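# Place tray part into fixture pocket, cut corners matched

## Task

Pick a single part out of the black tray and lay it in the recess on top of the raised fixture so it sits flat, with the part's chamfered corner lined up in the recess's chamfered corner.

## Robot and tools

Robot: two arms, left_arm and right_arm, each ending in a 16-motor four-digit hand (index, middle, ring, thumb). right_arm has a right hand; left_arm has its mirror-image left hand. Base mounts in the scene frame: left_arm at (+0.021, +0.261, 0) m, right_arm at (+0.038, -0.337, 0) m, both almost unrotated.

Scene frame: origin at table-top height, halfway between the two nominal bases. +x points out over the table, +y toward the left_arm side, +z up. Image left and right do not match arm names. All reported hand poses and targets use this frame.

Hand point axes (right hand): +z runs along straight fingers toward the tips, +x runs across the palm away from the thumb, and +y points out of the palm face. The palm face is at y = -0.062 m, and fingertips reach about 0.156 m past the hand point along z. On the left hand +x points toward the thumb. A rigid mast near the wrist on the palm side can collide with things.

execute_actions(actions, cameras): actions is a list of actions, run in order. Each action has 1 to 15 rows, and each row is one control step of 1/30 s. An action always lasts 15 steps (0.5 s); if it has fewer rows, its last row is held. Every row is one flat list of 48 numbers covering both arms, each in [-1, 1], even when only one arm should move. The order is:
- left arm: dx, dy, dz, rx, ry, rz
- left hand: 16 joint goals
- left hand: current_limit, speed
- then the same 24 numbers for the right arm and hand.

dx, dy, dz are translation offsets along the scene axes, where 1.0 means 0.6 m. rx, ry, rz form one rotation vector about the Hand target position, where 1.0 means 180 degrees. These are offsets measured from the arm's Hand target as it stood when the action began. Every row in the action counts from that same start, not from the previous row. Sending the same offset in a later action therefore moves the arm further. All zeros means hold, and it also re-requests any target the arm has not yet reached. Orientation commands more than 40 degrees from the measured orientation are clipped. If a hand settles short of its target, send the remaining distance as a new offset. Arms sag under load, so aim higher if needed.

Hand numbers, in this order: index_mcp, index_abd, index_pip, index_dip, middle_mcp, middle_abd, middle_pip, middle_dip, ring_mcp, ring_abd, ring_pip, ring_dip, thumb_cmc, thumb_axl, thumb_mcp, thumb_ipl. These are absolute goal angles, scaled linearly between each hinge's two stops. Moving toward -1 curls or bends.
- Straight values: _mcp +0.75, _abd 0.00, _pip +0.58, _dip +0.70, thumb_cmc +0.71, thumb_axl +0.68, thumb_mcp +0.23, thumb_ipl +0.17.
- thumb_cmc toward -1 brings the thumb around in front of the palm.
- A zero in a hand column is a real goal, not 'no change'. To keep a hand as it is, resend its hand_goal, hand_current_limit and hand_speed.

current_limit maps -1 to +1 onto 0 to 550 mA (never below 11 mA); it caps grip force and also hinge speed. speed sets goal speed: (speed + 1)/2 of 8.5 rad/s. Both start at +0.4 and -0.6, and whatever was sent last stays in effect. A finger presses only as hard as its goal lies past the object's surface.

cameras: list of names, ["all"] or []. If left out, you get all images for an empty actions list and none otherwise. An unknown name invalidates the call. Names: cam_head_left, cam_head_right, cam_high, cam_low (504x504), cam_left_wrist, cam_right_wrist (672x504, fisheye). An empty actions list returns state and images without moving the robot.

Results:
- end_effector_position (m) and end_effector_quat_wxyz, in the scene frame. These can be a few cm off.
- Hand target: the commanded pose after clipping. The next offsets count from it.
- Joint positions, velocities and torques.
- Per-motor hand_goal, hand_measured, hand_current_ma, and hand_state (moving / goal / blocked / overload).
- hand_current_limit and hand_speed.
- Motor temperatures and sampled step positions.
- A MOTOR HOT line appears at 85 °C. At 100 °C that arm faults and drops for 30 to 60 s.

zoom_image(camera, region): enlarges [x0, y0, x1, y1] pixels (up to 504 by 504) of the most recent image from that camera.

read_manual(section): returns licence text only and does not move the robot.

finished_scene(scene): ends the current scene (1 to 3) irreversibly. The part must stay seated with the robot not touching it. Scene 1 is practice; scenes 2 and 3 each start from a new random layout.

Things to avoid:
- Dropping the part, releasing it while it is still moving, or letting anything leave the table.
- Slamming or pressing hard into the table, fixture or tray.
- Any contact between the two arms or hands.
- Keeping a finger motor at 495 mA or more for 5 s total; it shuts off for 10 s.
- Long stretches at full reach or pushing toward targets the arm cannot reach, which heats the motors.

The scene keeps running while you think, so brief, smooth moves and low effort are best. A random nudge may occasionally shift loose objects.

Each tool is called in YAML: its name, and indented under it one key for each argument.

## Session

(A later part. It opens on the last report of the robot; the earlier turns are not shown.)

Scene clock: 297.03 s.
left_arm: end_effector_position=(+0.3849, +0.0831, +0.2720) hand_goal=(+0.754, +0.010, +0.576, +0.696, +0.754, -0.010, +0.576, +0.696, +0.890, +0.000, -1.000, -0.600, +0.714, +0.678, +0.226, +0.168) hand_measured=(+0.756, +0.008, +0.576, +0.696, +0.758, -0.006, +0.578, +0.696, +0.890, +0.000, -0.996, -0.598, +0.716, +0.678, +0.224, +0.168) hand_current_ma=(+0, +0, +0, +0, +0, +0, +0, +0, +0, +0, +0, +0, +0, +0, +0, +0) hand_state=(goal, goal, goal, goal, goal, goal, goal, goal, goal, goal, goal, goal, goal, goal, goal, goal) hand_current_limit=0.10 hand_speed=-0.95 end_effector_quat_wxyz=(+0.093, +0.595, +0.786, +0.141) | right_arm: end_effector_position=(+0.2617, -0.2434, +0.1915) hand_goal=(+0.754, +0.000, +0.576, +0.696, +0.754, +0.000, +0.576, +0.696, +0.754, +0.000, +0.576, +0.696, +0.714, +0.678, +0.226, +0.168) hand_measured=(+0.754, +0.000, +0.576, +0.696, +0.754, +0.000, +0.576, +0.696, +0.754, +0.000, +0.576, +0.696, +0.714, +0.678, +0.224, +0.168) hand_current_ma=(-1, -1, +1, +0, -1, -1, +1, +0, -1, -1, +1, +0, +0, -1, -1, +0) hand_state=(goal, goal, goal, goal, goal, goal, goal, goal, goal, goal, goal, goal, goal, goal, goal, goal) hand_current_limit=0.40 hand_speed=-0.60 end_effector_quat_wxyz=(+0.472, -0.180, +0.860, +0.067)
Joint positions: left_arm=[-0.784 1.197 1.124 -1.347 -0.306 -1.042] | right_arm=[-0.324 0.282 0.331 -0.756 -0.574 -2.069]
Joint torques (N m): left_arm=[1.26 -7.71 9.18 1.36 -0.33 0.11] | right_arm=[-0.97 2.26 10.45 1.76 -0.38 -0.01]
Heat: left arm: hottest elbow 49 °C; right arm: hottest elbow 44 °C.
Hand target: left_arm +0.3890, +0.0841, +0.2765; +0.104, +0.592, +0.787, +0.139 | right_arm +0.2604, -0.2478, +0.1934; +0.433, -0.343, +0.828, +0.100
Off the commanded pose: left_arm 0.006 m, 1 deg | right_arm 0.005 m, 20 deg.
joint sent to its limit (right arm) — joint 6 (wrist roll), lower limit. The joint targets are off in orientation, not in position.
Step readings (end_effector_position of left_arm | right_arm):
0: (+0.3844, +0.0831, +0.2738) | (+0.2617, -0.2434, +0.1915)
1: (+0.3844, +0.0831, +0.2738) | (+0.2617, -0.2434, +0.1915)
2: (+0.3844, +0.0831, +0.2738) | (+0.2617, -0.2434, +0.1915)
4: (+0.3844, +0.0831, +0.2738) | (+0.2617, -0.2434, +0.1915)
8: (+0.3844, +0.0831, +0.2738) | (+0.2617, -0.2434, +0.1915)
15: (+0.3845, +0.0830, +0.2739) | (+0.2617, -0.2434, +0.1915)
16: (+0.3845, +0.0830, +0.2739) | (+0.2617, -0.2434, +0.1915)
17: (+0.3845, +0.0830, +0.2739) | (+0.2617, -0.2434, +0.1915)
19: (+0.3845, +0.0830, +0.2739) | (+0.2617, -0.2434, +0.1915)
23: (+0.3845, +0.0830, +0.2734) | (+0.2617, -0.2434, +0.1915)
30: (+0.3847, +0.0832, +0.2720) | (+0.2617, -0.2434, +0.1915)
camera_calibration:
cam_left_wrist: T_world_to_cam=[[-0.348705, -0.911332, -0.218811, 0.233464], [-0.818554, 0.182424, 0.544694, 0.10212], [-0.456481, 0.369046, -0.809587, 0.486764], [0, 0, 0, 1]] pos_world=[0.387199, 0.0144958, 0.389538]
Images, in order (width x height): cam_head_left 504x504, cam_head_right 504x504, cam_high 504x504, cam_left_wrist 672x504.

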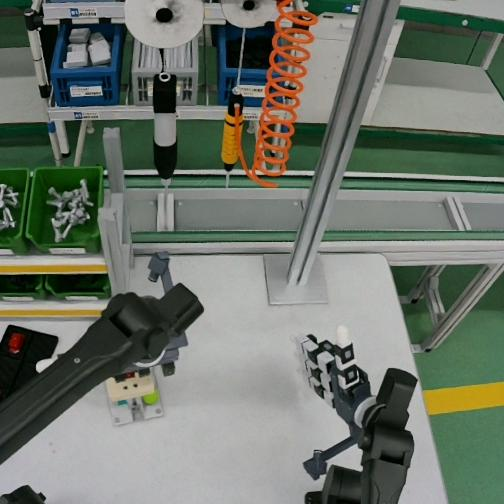

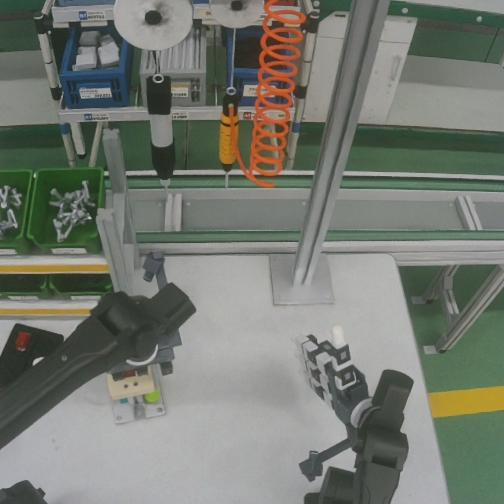

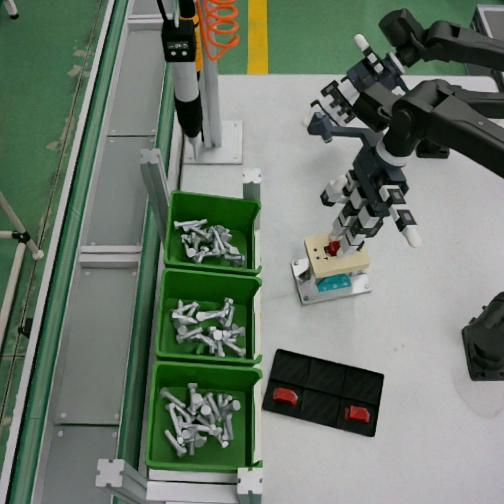

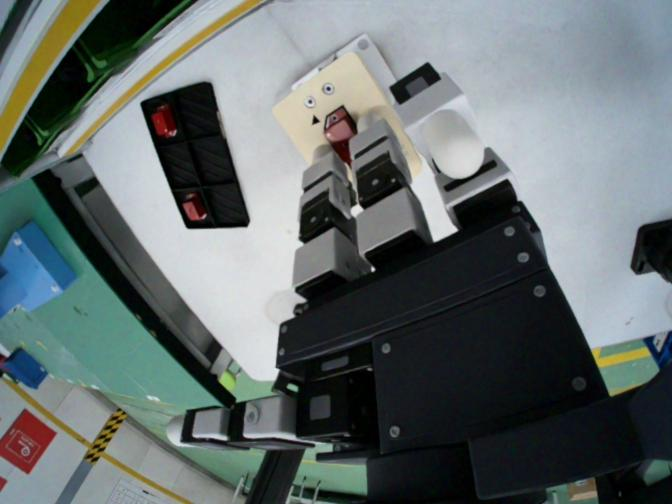

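execute_actions:
  actions:
    - [[0.0,0.0,0.0,0,0,0,0.754,0.06,0.576,0.696,0.754,-0.06,0.576,0.696,0.89,0,-1,-0.6,0.714,0.678,0.226,0.168,0.1,-0.9,0,0,0,0,0,0,0.754,0,0.576,0.696,0.754,0,0.576,0.696,0.754,0,0.576,0.696,0.714,0.678,0.226,0.168,0.4,-0.6]]
    - [[0.0,0.0,0.05,0,0,0,0.754,0.06,0.576,0.696,0.754,-0.06,0.576,0.696,0.89,0,-1,-0.6,0.714,0.678,0.226,0.168,0.1,-0.9,0,0,0,0,0,0,0.754,0,0.576,0.696,0.754,0,0.576,0.696,0.754,0,0.576,0.696,0.714,0.678,0.226,0.168,0.4,-0.6]]
    - [[0.0,0.0,0.06,0,0,0,0.754,0.06,0.576,0.696,0.754,-0.06,0.576,0.696,0.89,0,-1,-0.6,0.714,0.678,0.226,0.168,0.1,-0.9,0,0,0,0,0,0,0.754,0,0.576,0.696,0.754,0,0.576,0.696,0.754,0,0.576,0.696,0.714,0.678,0.226,0.168,0.4,-0.6]]
  cameras: ["cam_high", "cam_left_wrist", "cam_head_left", "cam_head_right"]

zoom_image:
  camera: "cam_high"
  region: [318, 230, 358, 270]

zoom_image:
  camera: "cam_left_wrist"
  region: [310, 70, 400, 160]

zoom_image:
  camera: "cam_head_right"
  region: [115, 350, 150, 385]

Scene clock: 301.40 s.
left_arm: end_effector_position=(+0.3823, +0.0857, +0.3200) hand_goal=(+0.754, +0.060, +0.576, +0.696, +0.754, -0.060, +0.576, +0.696, +0.890, +0.000, -1.000, -0.600, +0.714, +0.678, +0.226, +0.168) hand_measured=(+0.756, +0.056, +0.576, +0.696, +0.758, -0.058, +0.578, +0.696, +0.890, +0.000, -0.996, -0.598, +0.716, +0.678, +0.224, +0.168) hand_current_ma=(+0, +0, +0, +0, +0, +0, +0, +0, +0, +0, +0, +0, +0, +0, +0, +0) hand_state=(goal, goal, goal, goal, goal, goal, goal, goal, goal, goal, goal, goal, goal, goal, goal, goal) hand_current_limit=0.10 hand_speed=-0.90 end_effector_quat_wxyz=(+0.086, +0.596, +0.786, +0.142) | right_arm: end_effector_position=(+0.2617, -0.2434, +0.1915) hand_goal=(+0.754, +0.000, +0.576, +0.696, +0.754, +0.000, +0.576, +0.696, +0.754, +0.000, +0.576, +0.696, +0.714, +0.678, +0.226, +0.168) hand_measured=(+0.754, +0.000, +0.576, +0.696, +0.754, +0.000, +0.576, +0.696, +0.754, +0.000, +0.576, +0.696, +0.714, +0.678, +0.224, +0.168) hand_current_ma=(-1, -1, +1, +0, -1, -1, +1, +0, -1, -1, +1, +0, +0, -1, -1, +0) hand_state=(goal, goal, goal, goal, goal, goal, goal, goal, goal, goal, goal, goal, goal, goal, goal, goal) hand_current_limit=0.40 hand_speed=-0.60 end_effector_quat_wxyz=(+0.472, -0.180, +0.860, +0.067)
Joint positions: left_arm=[-0.784 1.195 1.25 -1.491 -0.306 -1.042] | right_arm=[-0.324 0.282 0.331 -0.756 -0.574 -2.069]
Joint torques (N m): left_arm=[1.38 -7.41 12.68 0.46 -0.33 0.1] | right_arm=[-1.03 2.32 10.48 1.76 -0.4 0]
Heat: left arm: hottest elbow 49 °C; right arm: hottest elbow 44 °C.
Hand target: left_arm +0.3890, +0.0841, +0.3424; +0.104, +0.592, +0.787, +0.139 | right_arm +0.2604, -0.2478, +0.1934; +0.433, -0.343, +0.828, +0.100
Off the commanded pose: left_arm 0.023 m, 2 deg | right_arm 0.005 m, 20 deg.
joint sent to its limit (right arm) — joint 6 (wrist roll), lower limit. The joint targets are off in orientation, not in position.
Step readings (end_effector_position of left_arm | right_arm):
0: (+0.3849, +0.0831, +0.2720) | (+0.2617, -0.2434, +0.1915)
1: (+0.3849, +0.0831, +0.2720) | (+0.2617, -0.2434, +0.1915)
2: (+0.3849, +0.0831, +0.2720) | (+0.2617, -0.2434, +0.1915)
4: (+0.3849, +0.0831, +0.2720) | (+0.2617, -0.2434, +0.1915)
8: (+0.3849, +0.0831, +0.2720) | (+0.2617, -0.2434, +0.1915)
15: (+0.3849, +0.0831, +0.2720) | (+0.2617, -0.2434, +0.1915)
16: (+0.3849, +0.0831, +0.2720) | (+0.2617, -0.2434, +0.1915)
17: (+0.3849, +0.0831, +0.2720) | (+0.2617, -0.2434, +0.1915)
19: (+0.3834, +0.0845, +0.2716) | (+0.2617, -0.2434, +0.1915)
23: (+0.3805, +0.0875, +0.2731) | (+0.2617, -0.2434, +0.1915)
30: (+0.3816, +0.0863, +0.2797) | (+0.2617, -0.2434, +0.1915)
31: (+0.3816, +0.0864, +0.2801) | (+0.2617, -0.2434, +0.1915)
32: (+0.3810, +0.0870, +0.2815) | (+0.2617, -0.2434, +0.1915)
34: (+0.3796, +0.0884, +0.2880) | (+0.2617, -0.2434, +0.1915)
38: (+0.3819, +0.0860, +0.3087) | (+0.2617, -0.2434, +0.1915)
45: (+0.3828, +0.0852, +0.3202) | (+0.2617, -0.2434, +0.1915)
camera_calibration:
cam_left_wrist: T_world_to_cam=[[-0.351044, -0.909, -0.224694, 0.248056], [-0.812764, 0.176649, 0.555166, 0.0681871], [-0.464954, 0.377511, -0.800814, 0.523282], [0, 0, 0, 1]] pos_world=[0.385801, 0.0158934, 0.436933]
Images, in order (width x height): cam_head_left 504x504, cam_head_right 504x504, cam_high 504x504, cam_left_wrist 672x504.

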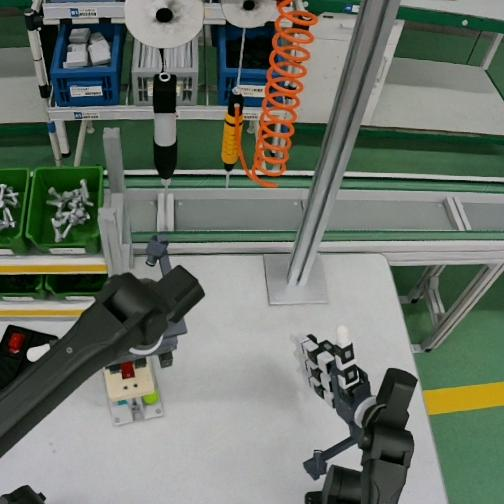

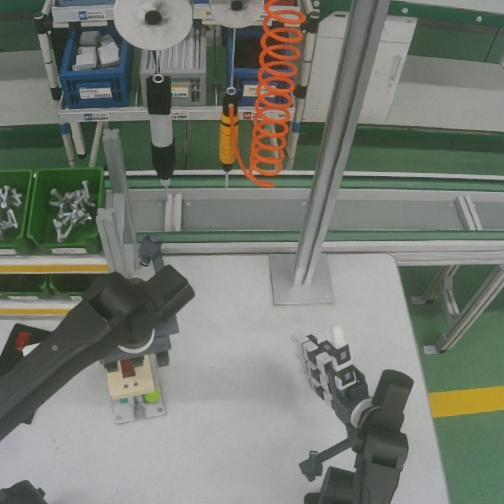

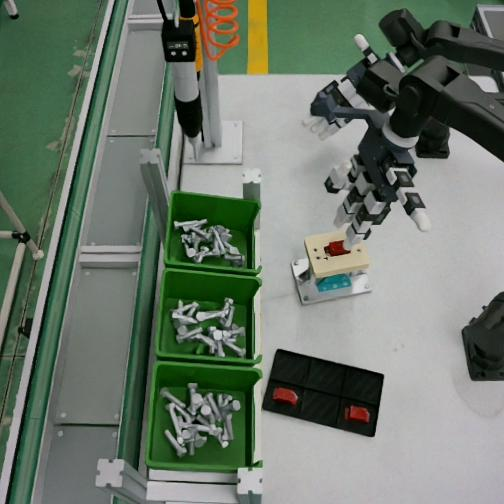

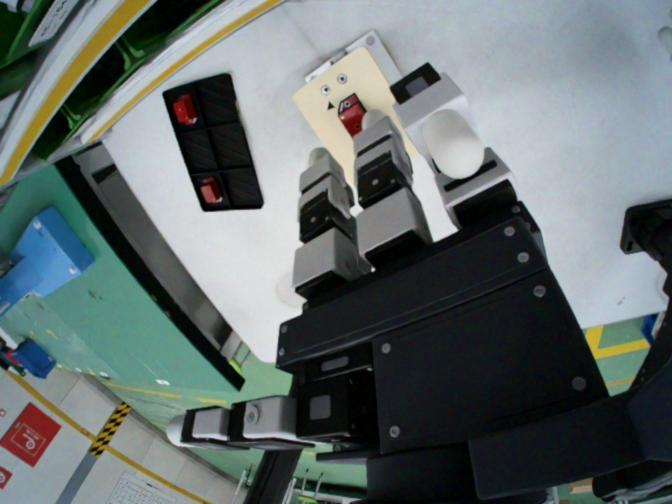

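Scaled by 12.600 from the camera's 504x504 image, which has a finer 720x720 frame.

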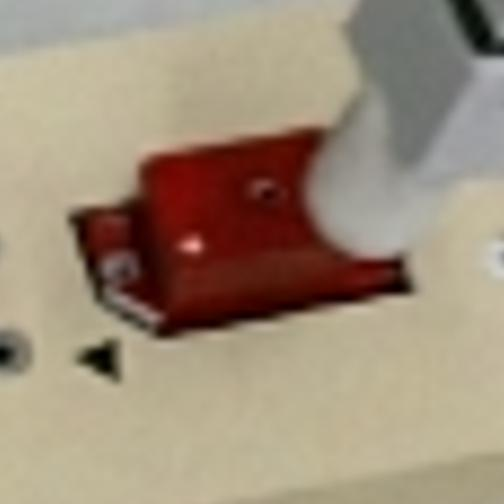

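Scaled by 5.600 from the camera's 672x504 image, which has a finer 960x720 frame.

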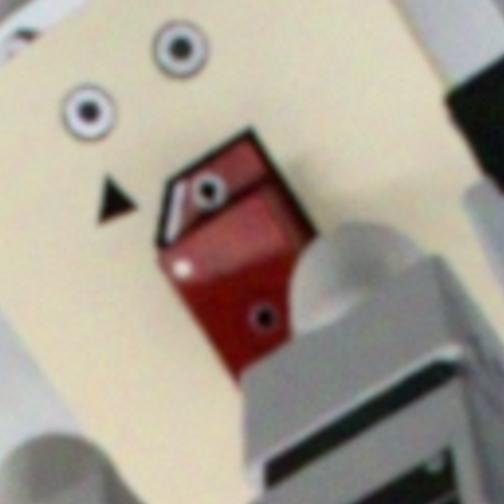

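Scaled by 14.400 from the camera's 504x504 image, which has a finer 720x720 frame.

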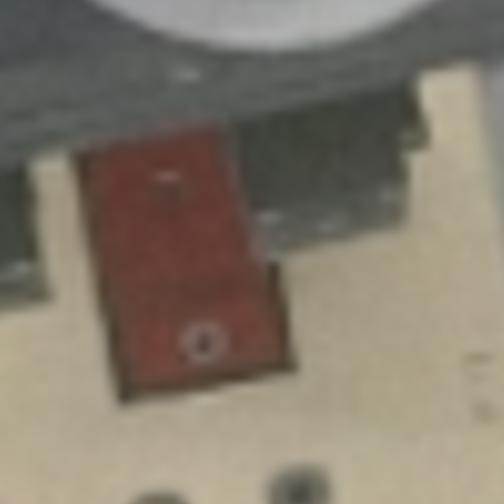

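execute_actions:
  actions:
    - [[-0.05,0.06,0.04,0,0,0,0.754,0.06,0.576,0.696,0.754,-0.06,0.576,0.696,0.89,0,-1,-0.6,0.714,0.678,0.226,0.168,0.1,-0.9,0,0,0,0,0,0,0.754,0,0.576,0.696,0.754,0,0.576,0.696,0.754,0,0.576,0.696,0.714,0.678,0.226,0.168,0.4,-0.6]]
    - [[-0.05,0.06,0.04,0,0,0,0.754,0.06,0.576,0.696,0.754,-0.06,0.576,0.696,0.89,0,-1,-0.6,0.714,0.678,0.226,0.168,0.1,-0.9,0,0,0,0,0,0,0.754,0,0.576,0.696,0.754,0,0.576,0.696,0.754,0,0.576,0.696,0.714,0.678,0.226,0.168,0.4,-0.6]]
  cameras: ["cam_high", "cam_left_wrist", "cam_head_left", "cam_head_right"]

zoom_image:
  camera: "cam_high"
  region: [318, 230, 358, 270]

zoom_image:
  camera: "cam_head_left"
  region: [105, 345, 150, 390]

zoom_image:
  camera: "cam_head_right"
  region: [105, 345, 150, 390]

Scene clock: 305.03 s.
left_arm: end_effector_position=(+0.3266, +0.1546, +0.3814) hand_goal=(+0.754, +0.060, +0.576, +0.696, +0.754, -0.060, +0.576, +0.696, +0.890, +0.000, -1.000, -0.600, +0.714, +0.678, +0.226, +0.168) hand_measured=(+0.756, +0.056, +0.576, +0.696, +0.758, -0.058, +0.578, +0.696, +0.890, +0.000, -0.996, -0.598, +0.716, +0.678, +0.224, +0.168) hand_current_ma=(+0, +0, +0, +0, +0, +0, +0, +0, +0, +0, +0, +0, +0, +0, +0, +0) hand_state=(goal, goal, goal, goal, goal, goal, goal, goal, goal, goal, goal, goal, goal, goal, goal, goal) hand_current_limit=0.10 hand_speed=-0.90 end_effector_quat_wxyz=(+0.106, +0.593, +0.786, +0.140) | right_arm: end_effector_position=(+0.2617, -0.2434, +0.1915) hand_goal=(+0.754, +0.000, +0.576, +0.696, +0.754, +0.000, +0.576, +0.696, +0.754, +0.000, +0.576, +0.696, +0.714, +0.678, +0.226, +0.168) hand_measured=(+0.754, +0.000, +0.576, +0.696, +0.754, +0.000, +0.576, +0.696, +0.754, +0.000, +0.576, +0.696, +0.714, +0.678, +0.224, +0.168) hand_current_ma=(-1, -1, +1, +0, -1, -1, +1, +0, -1, -1, +1, +0, +0, -1, -1, +0) hand_state=(goal, goal, goal, goal, goal, goal, goal, goal, goal, goal, goal, goal, goal, goal, goal, goal) hand_current_limit=0.40 hand_speed=-0.60 end_effector_quat_wxyz=(+0.472, -0.180, +0.860, +0.067)
Joint positions: left_arm=[-0.748 0.968 1.25 -1.665 -0.302 -1.004] | right_arm=[-0.324 0.282 0.331 -0.756 -0.574 -2.069]
Joint torques (N m): left_arm=[1.44 -2.73 10.69 0.57 -0.31 0.14] | right_arm=[-1.08 2.49 10.45 1.73 -0.39 0]
Heat: left arm: hottest elbow 49 °C; right arm: hottest elbow 44 °C.
Hand target: left_arm +0.3291, +0.1561, +0.3904; +0.104, +0.592, +0.787, +0.139 | right_arm +0.2604, -0.2478, +0.1934; +0.433, -0.343, +0.828, +0.100
Off the commanded pose: left_arm 0.010 m, 0 deg | right_arm 0.005 m, 20 deg.
joint sent to its limit (left arm) — joint 4 (wrist pitch), lower limit. The joint targets still meet the commanded pose.
joint sent to its limit (right arm) — joint 6 (wrist roll), lower limit. The joint targets are off in orientation, not in position.
Step readings (end_effector_position of left_arm | right_arm):
0: (+0.3823, +0.0857, +0.3200) | (+0.2617, -0.2434, +0.1915)
1: (+0.3822, +0.0858, +0.3200) | (+0.2617, -0.2434, +0.1915)
2: (+0.3813, +0.0870, +0.3204) | (+0.2617, -0.2434, +0.1915)
4: (+0.3765, +0.0931, +0.3239) | (+0.2617, -0.2434, +0.1915)
8: (+0.3640, +0.1092, +0.3425) | (+0.2617, -0.2434, +0.1915)
15: (+0.3545, +0.1203, +0.3559) | (+0.2617, -0.2434, +0.1915)
16: (+0.3543, +0.1203, +0.3557) | (+0.2617, -0.2434, +0.1915)
17: (+0.3534, +0.1217, +0.3555) | (+0.2617, -0.2434, +0.1915)
19: (+0.3483, +0.1280, +0.3569) | (+0.2617, -0.2434, +0.1915)
23: (+0.3359, +0.1443, +0.3695) | (+0.2617, -0.2434, +0.1915)
30: (+0.3264, +0.1549, +0.3813) | (+0.2617, -0.2434, +0.1915)
camera_calibration:
cam_left_wrist: T_world_to_cam=[[-0.345011, -0.914731, -0.210319, 0.298295], [-0.829282, 0.192125, 0.524767, -0.00869363], [-0.439613, 0.355464, -0.824855, 0.524751], [0, 0, 0, 1]] pos_world=[0.326393, 0.0880002, 0.500143]
Images, in order (width x height): cam_head_left 504x504, cam_head_right 504x504, cam_high 504x504, cam_left_wrist 672x504.

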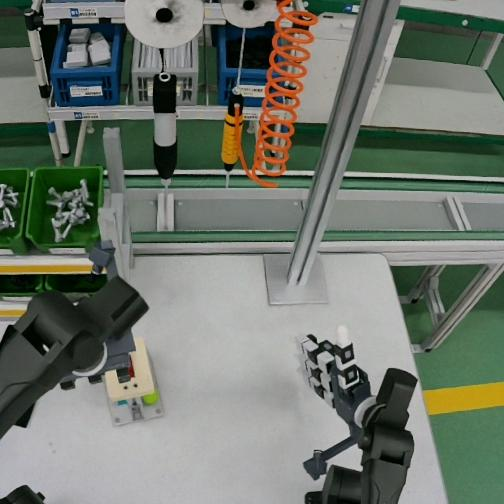

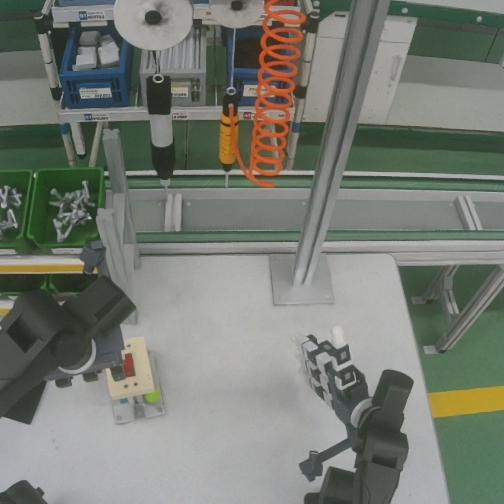

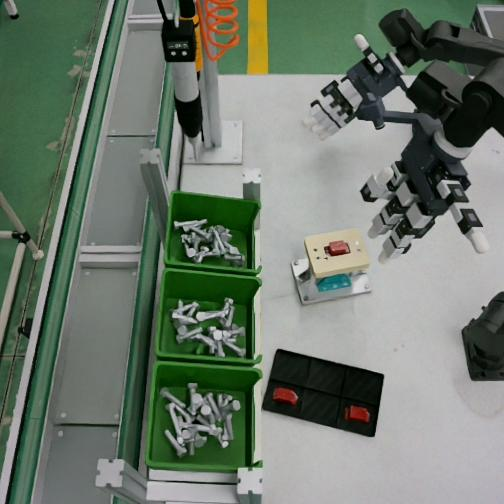

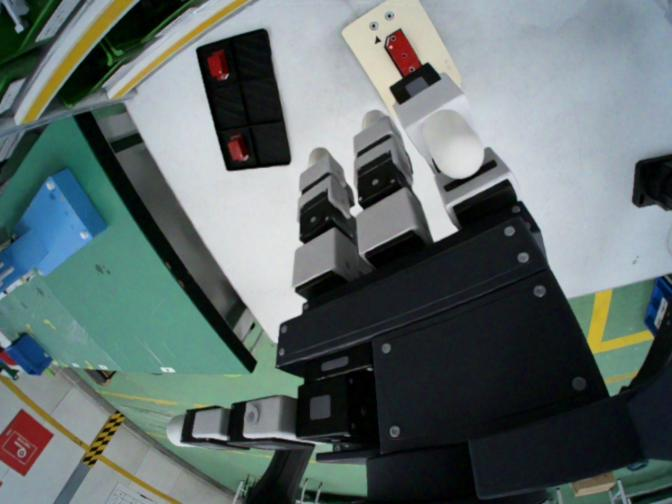

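Scaled by 12.600 from the camera's 504x504 image, which has a finer 720x720 frame.

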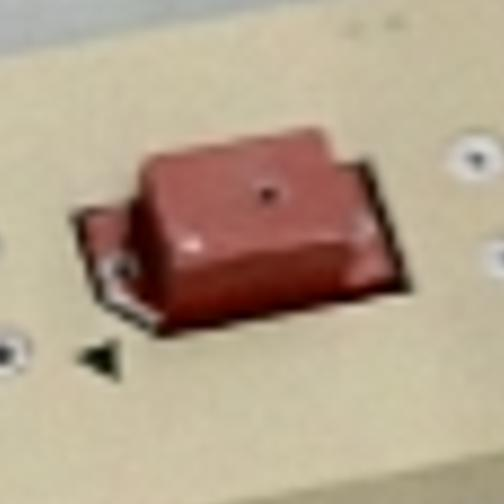

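Scaled by 11.200 from the camera's 504x504 image, which has a finer 720x720 frame.

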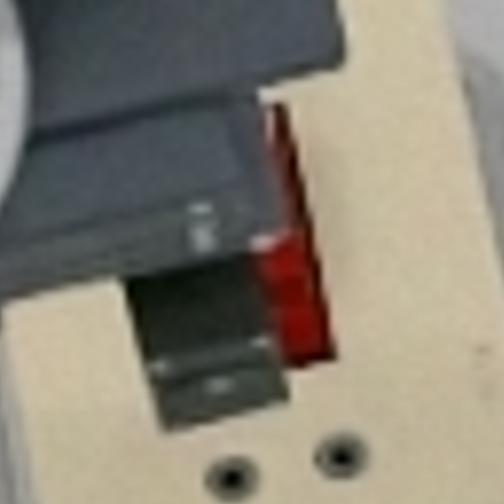

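Scaled by 11.200 from the camera's 504x504 image, which has a finer 720x720 frame.

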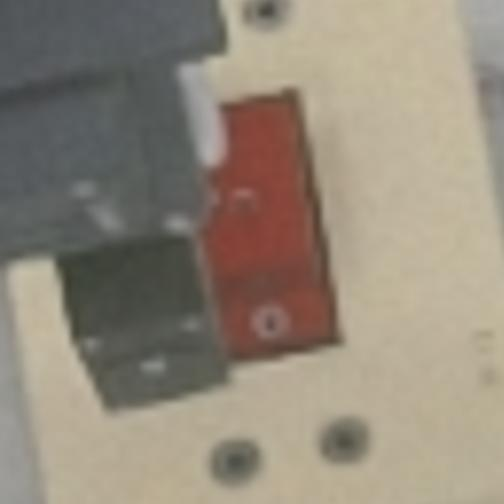

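finished_scene:
  scene: 1

The scene is finished: the task was done.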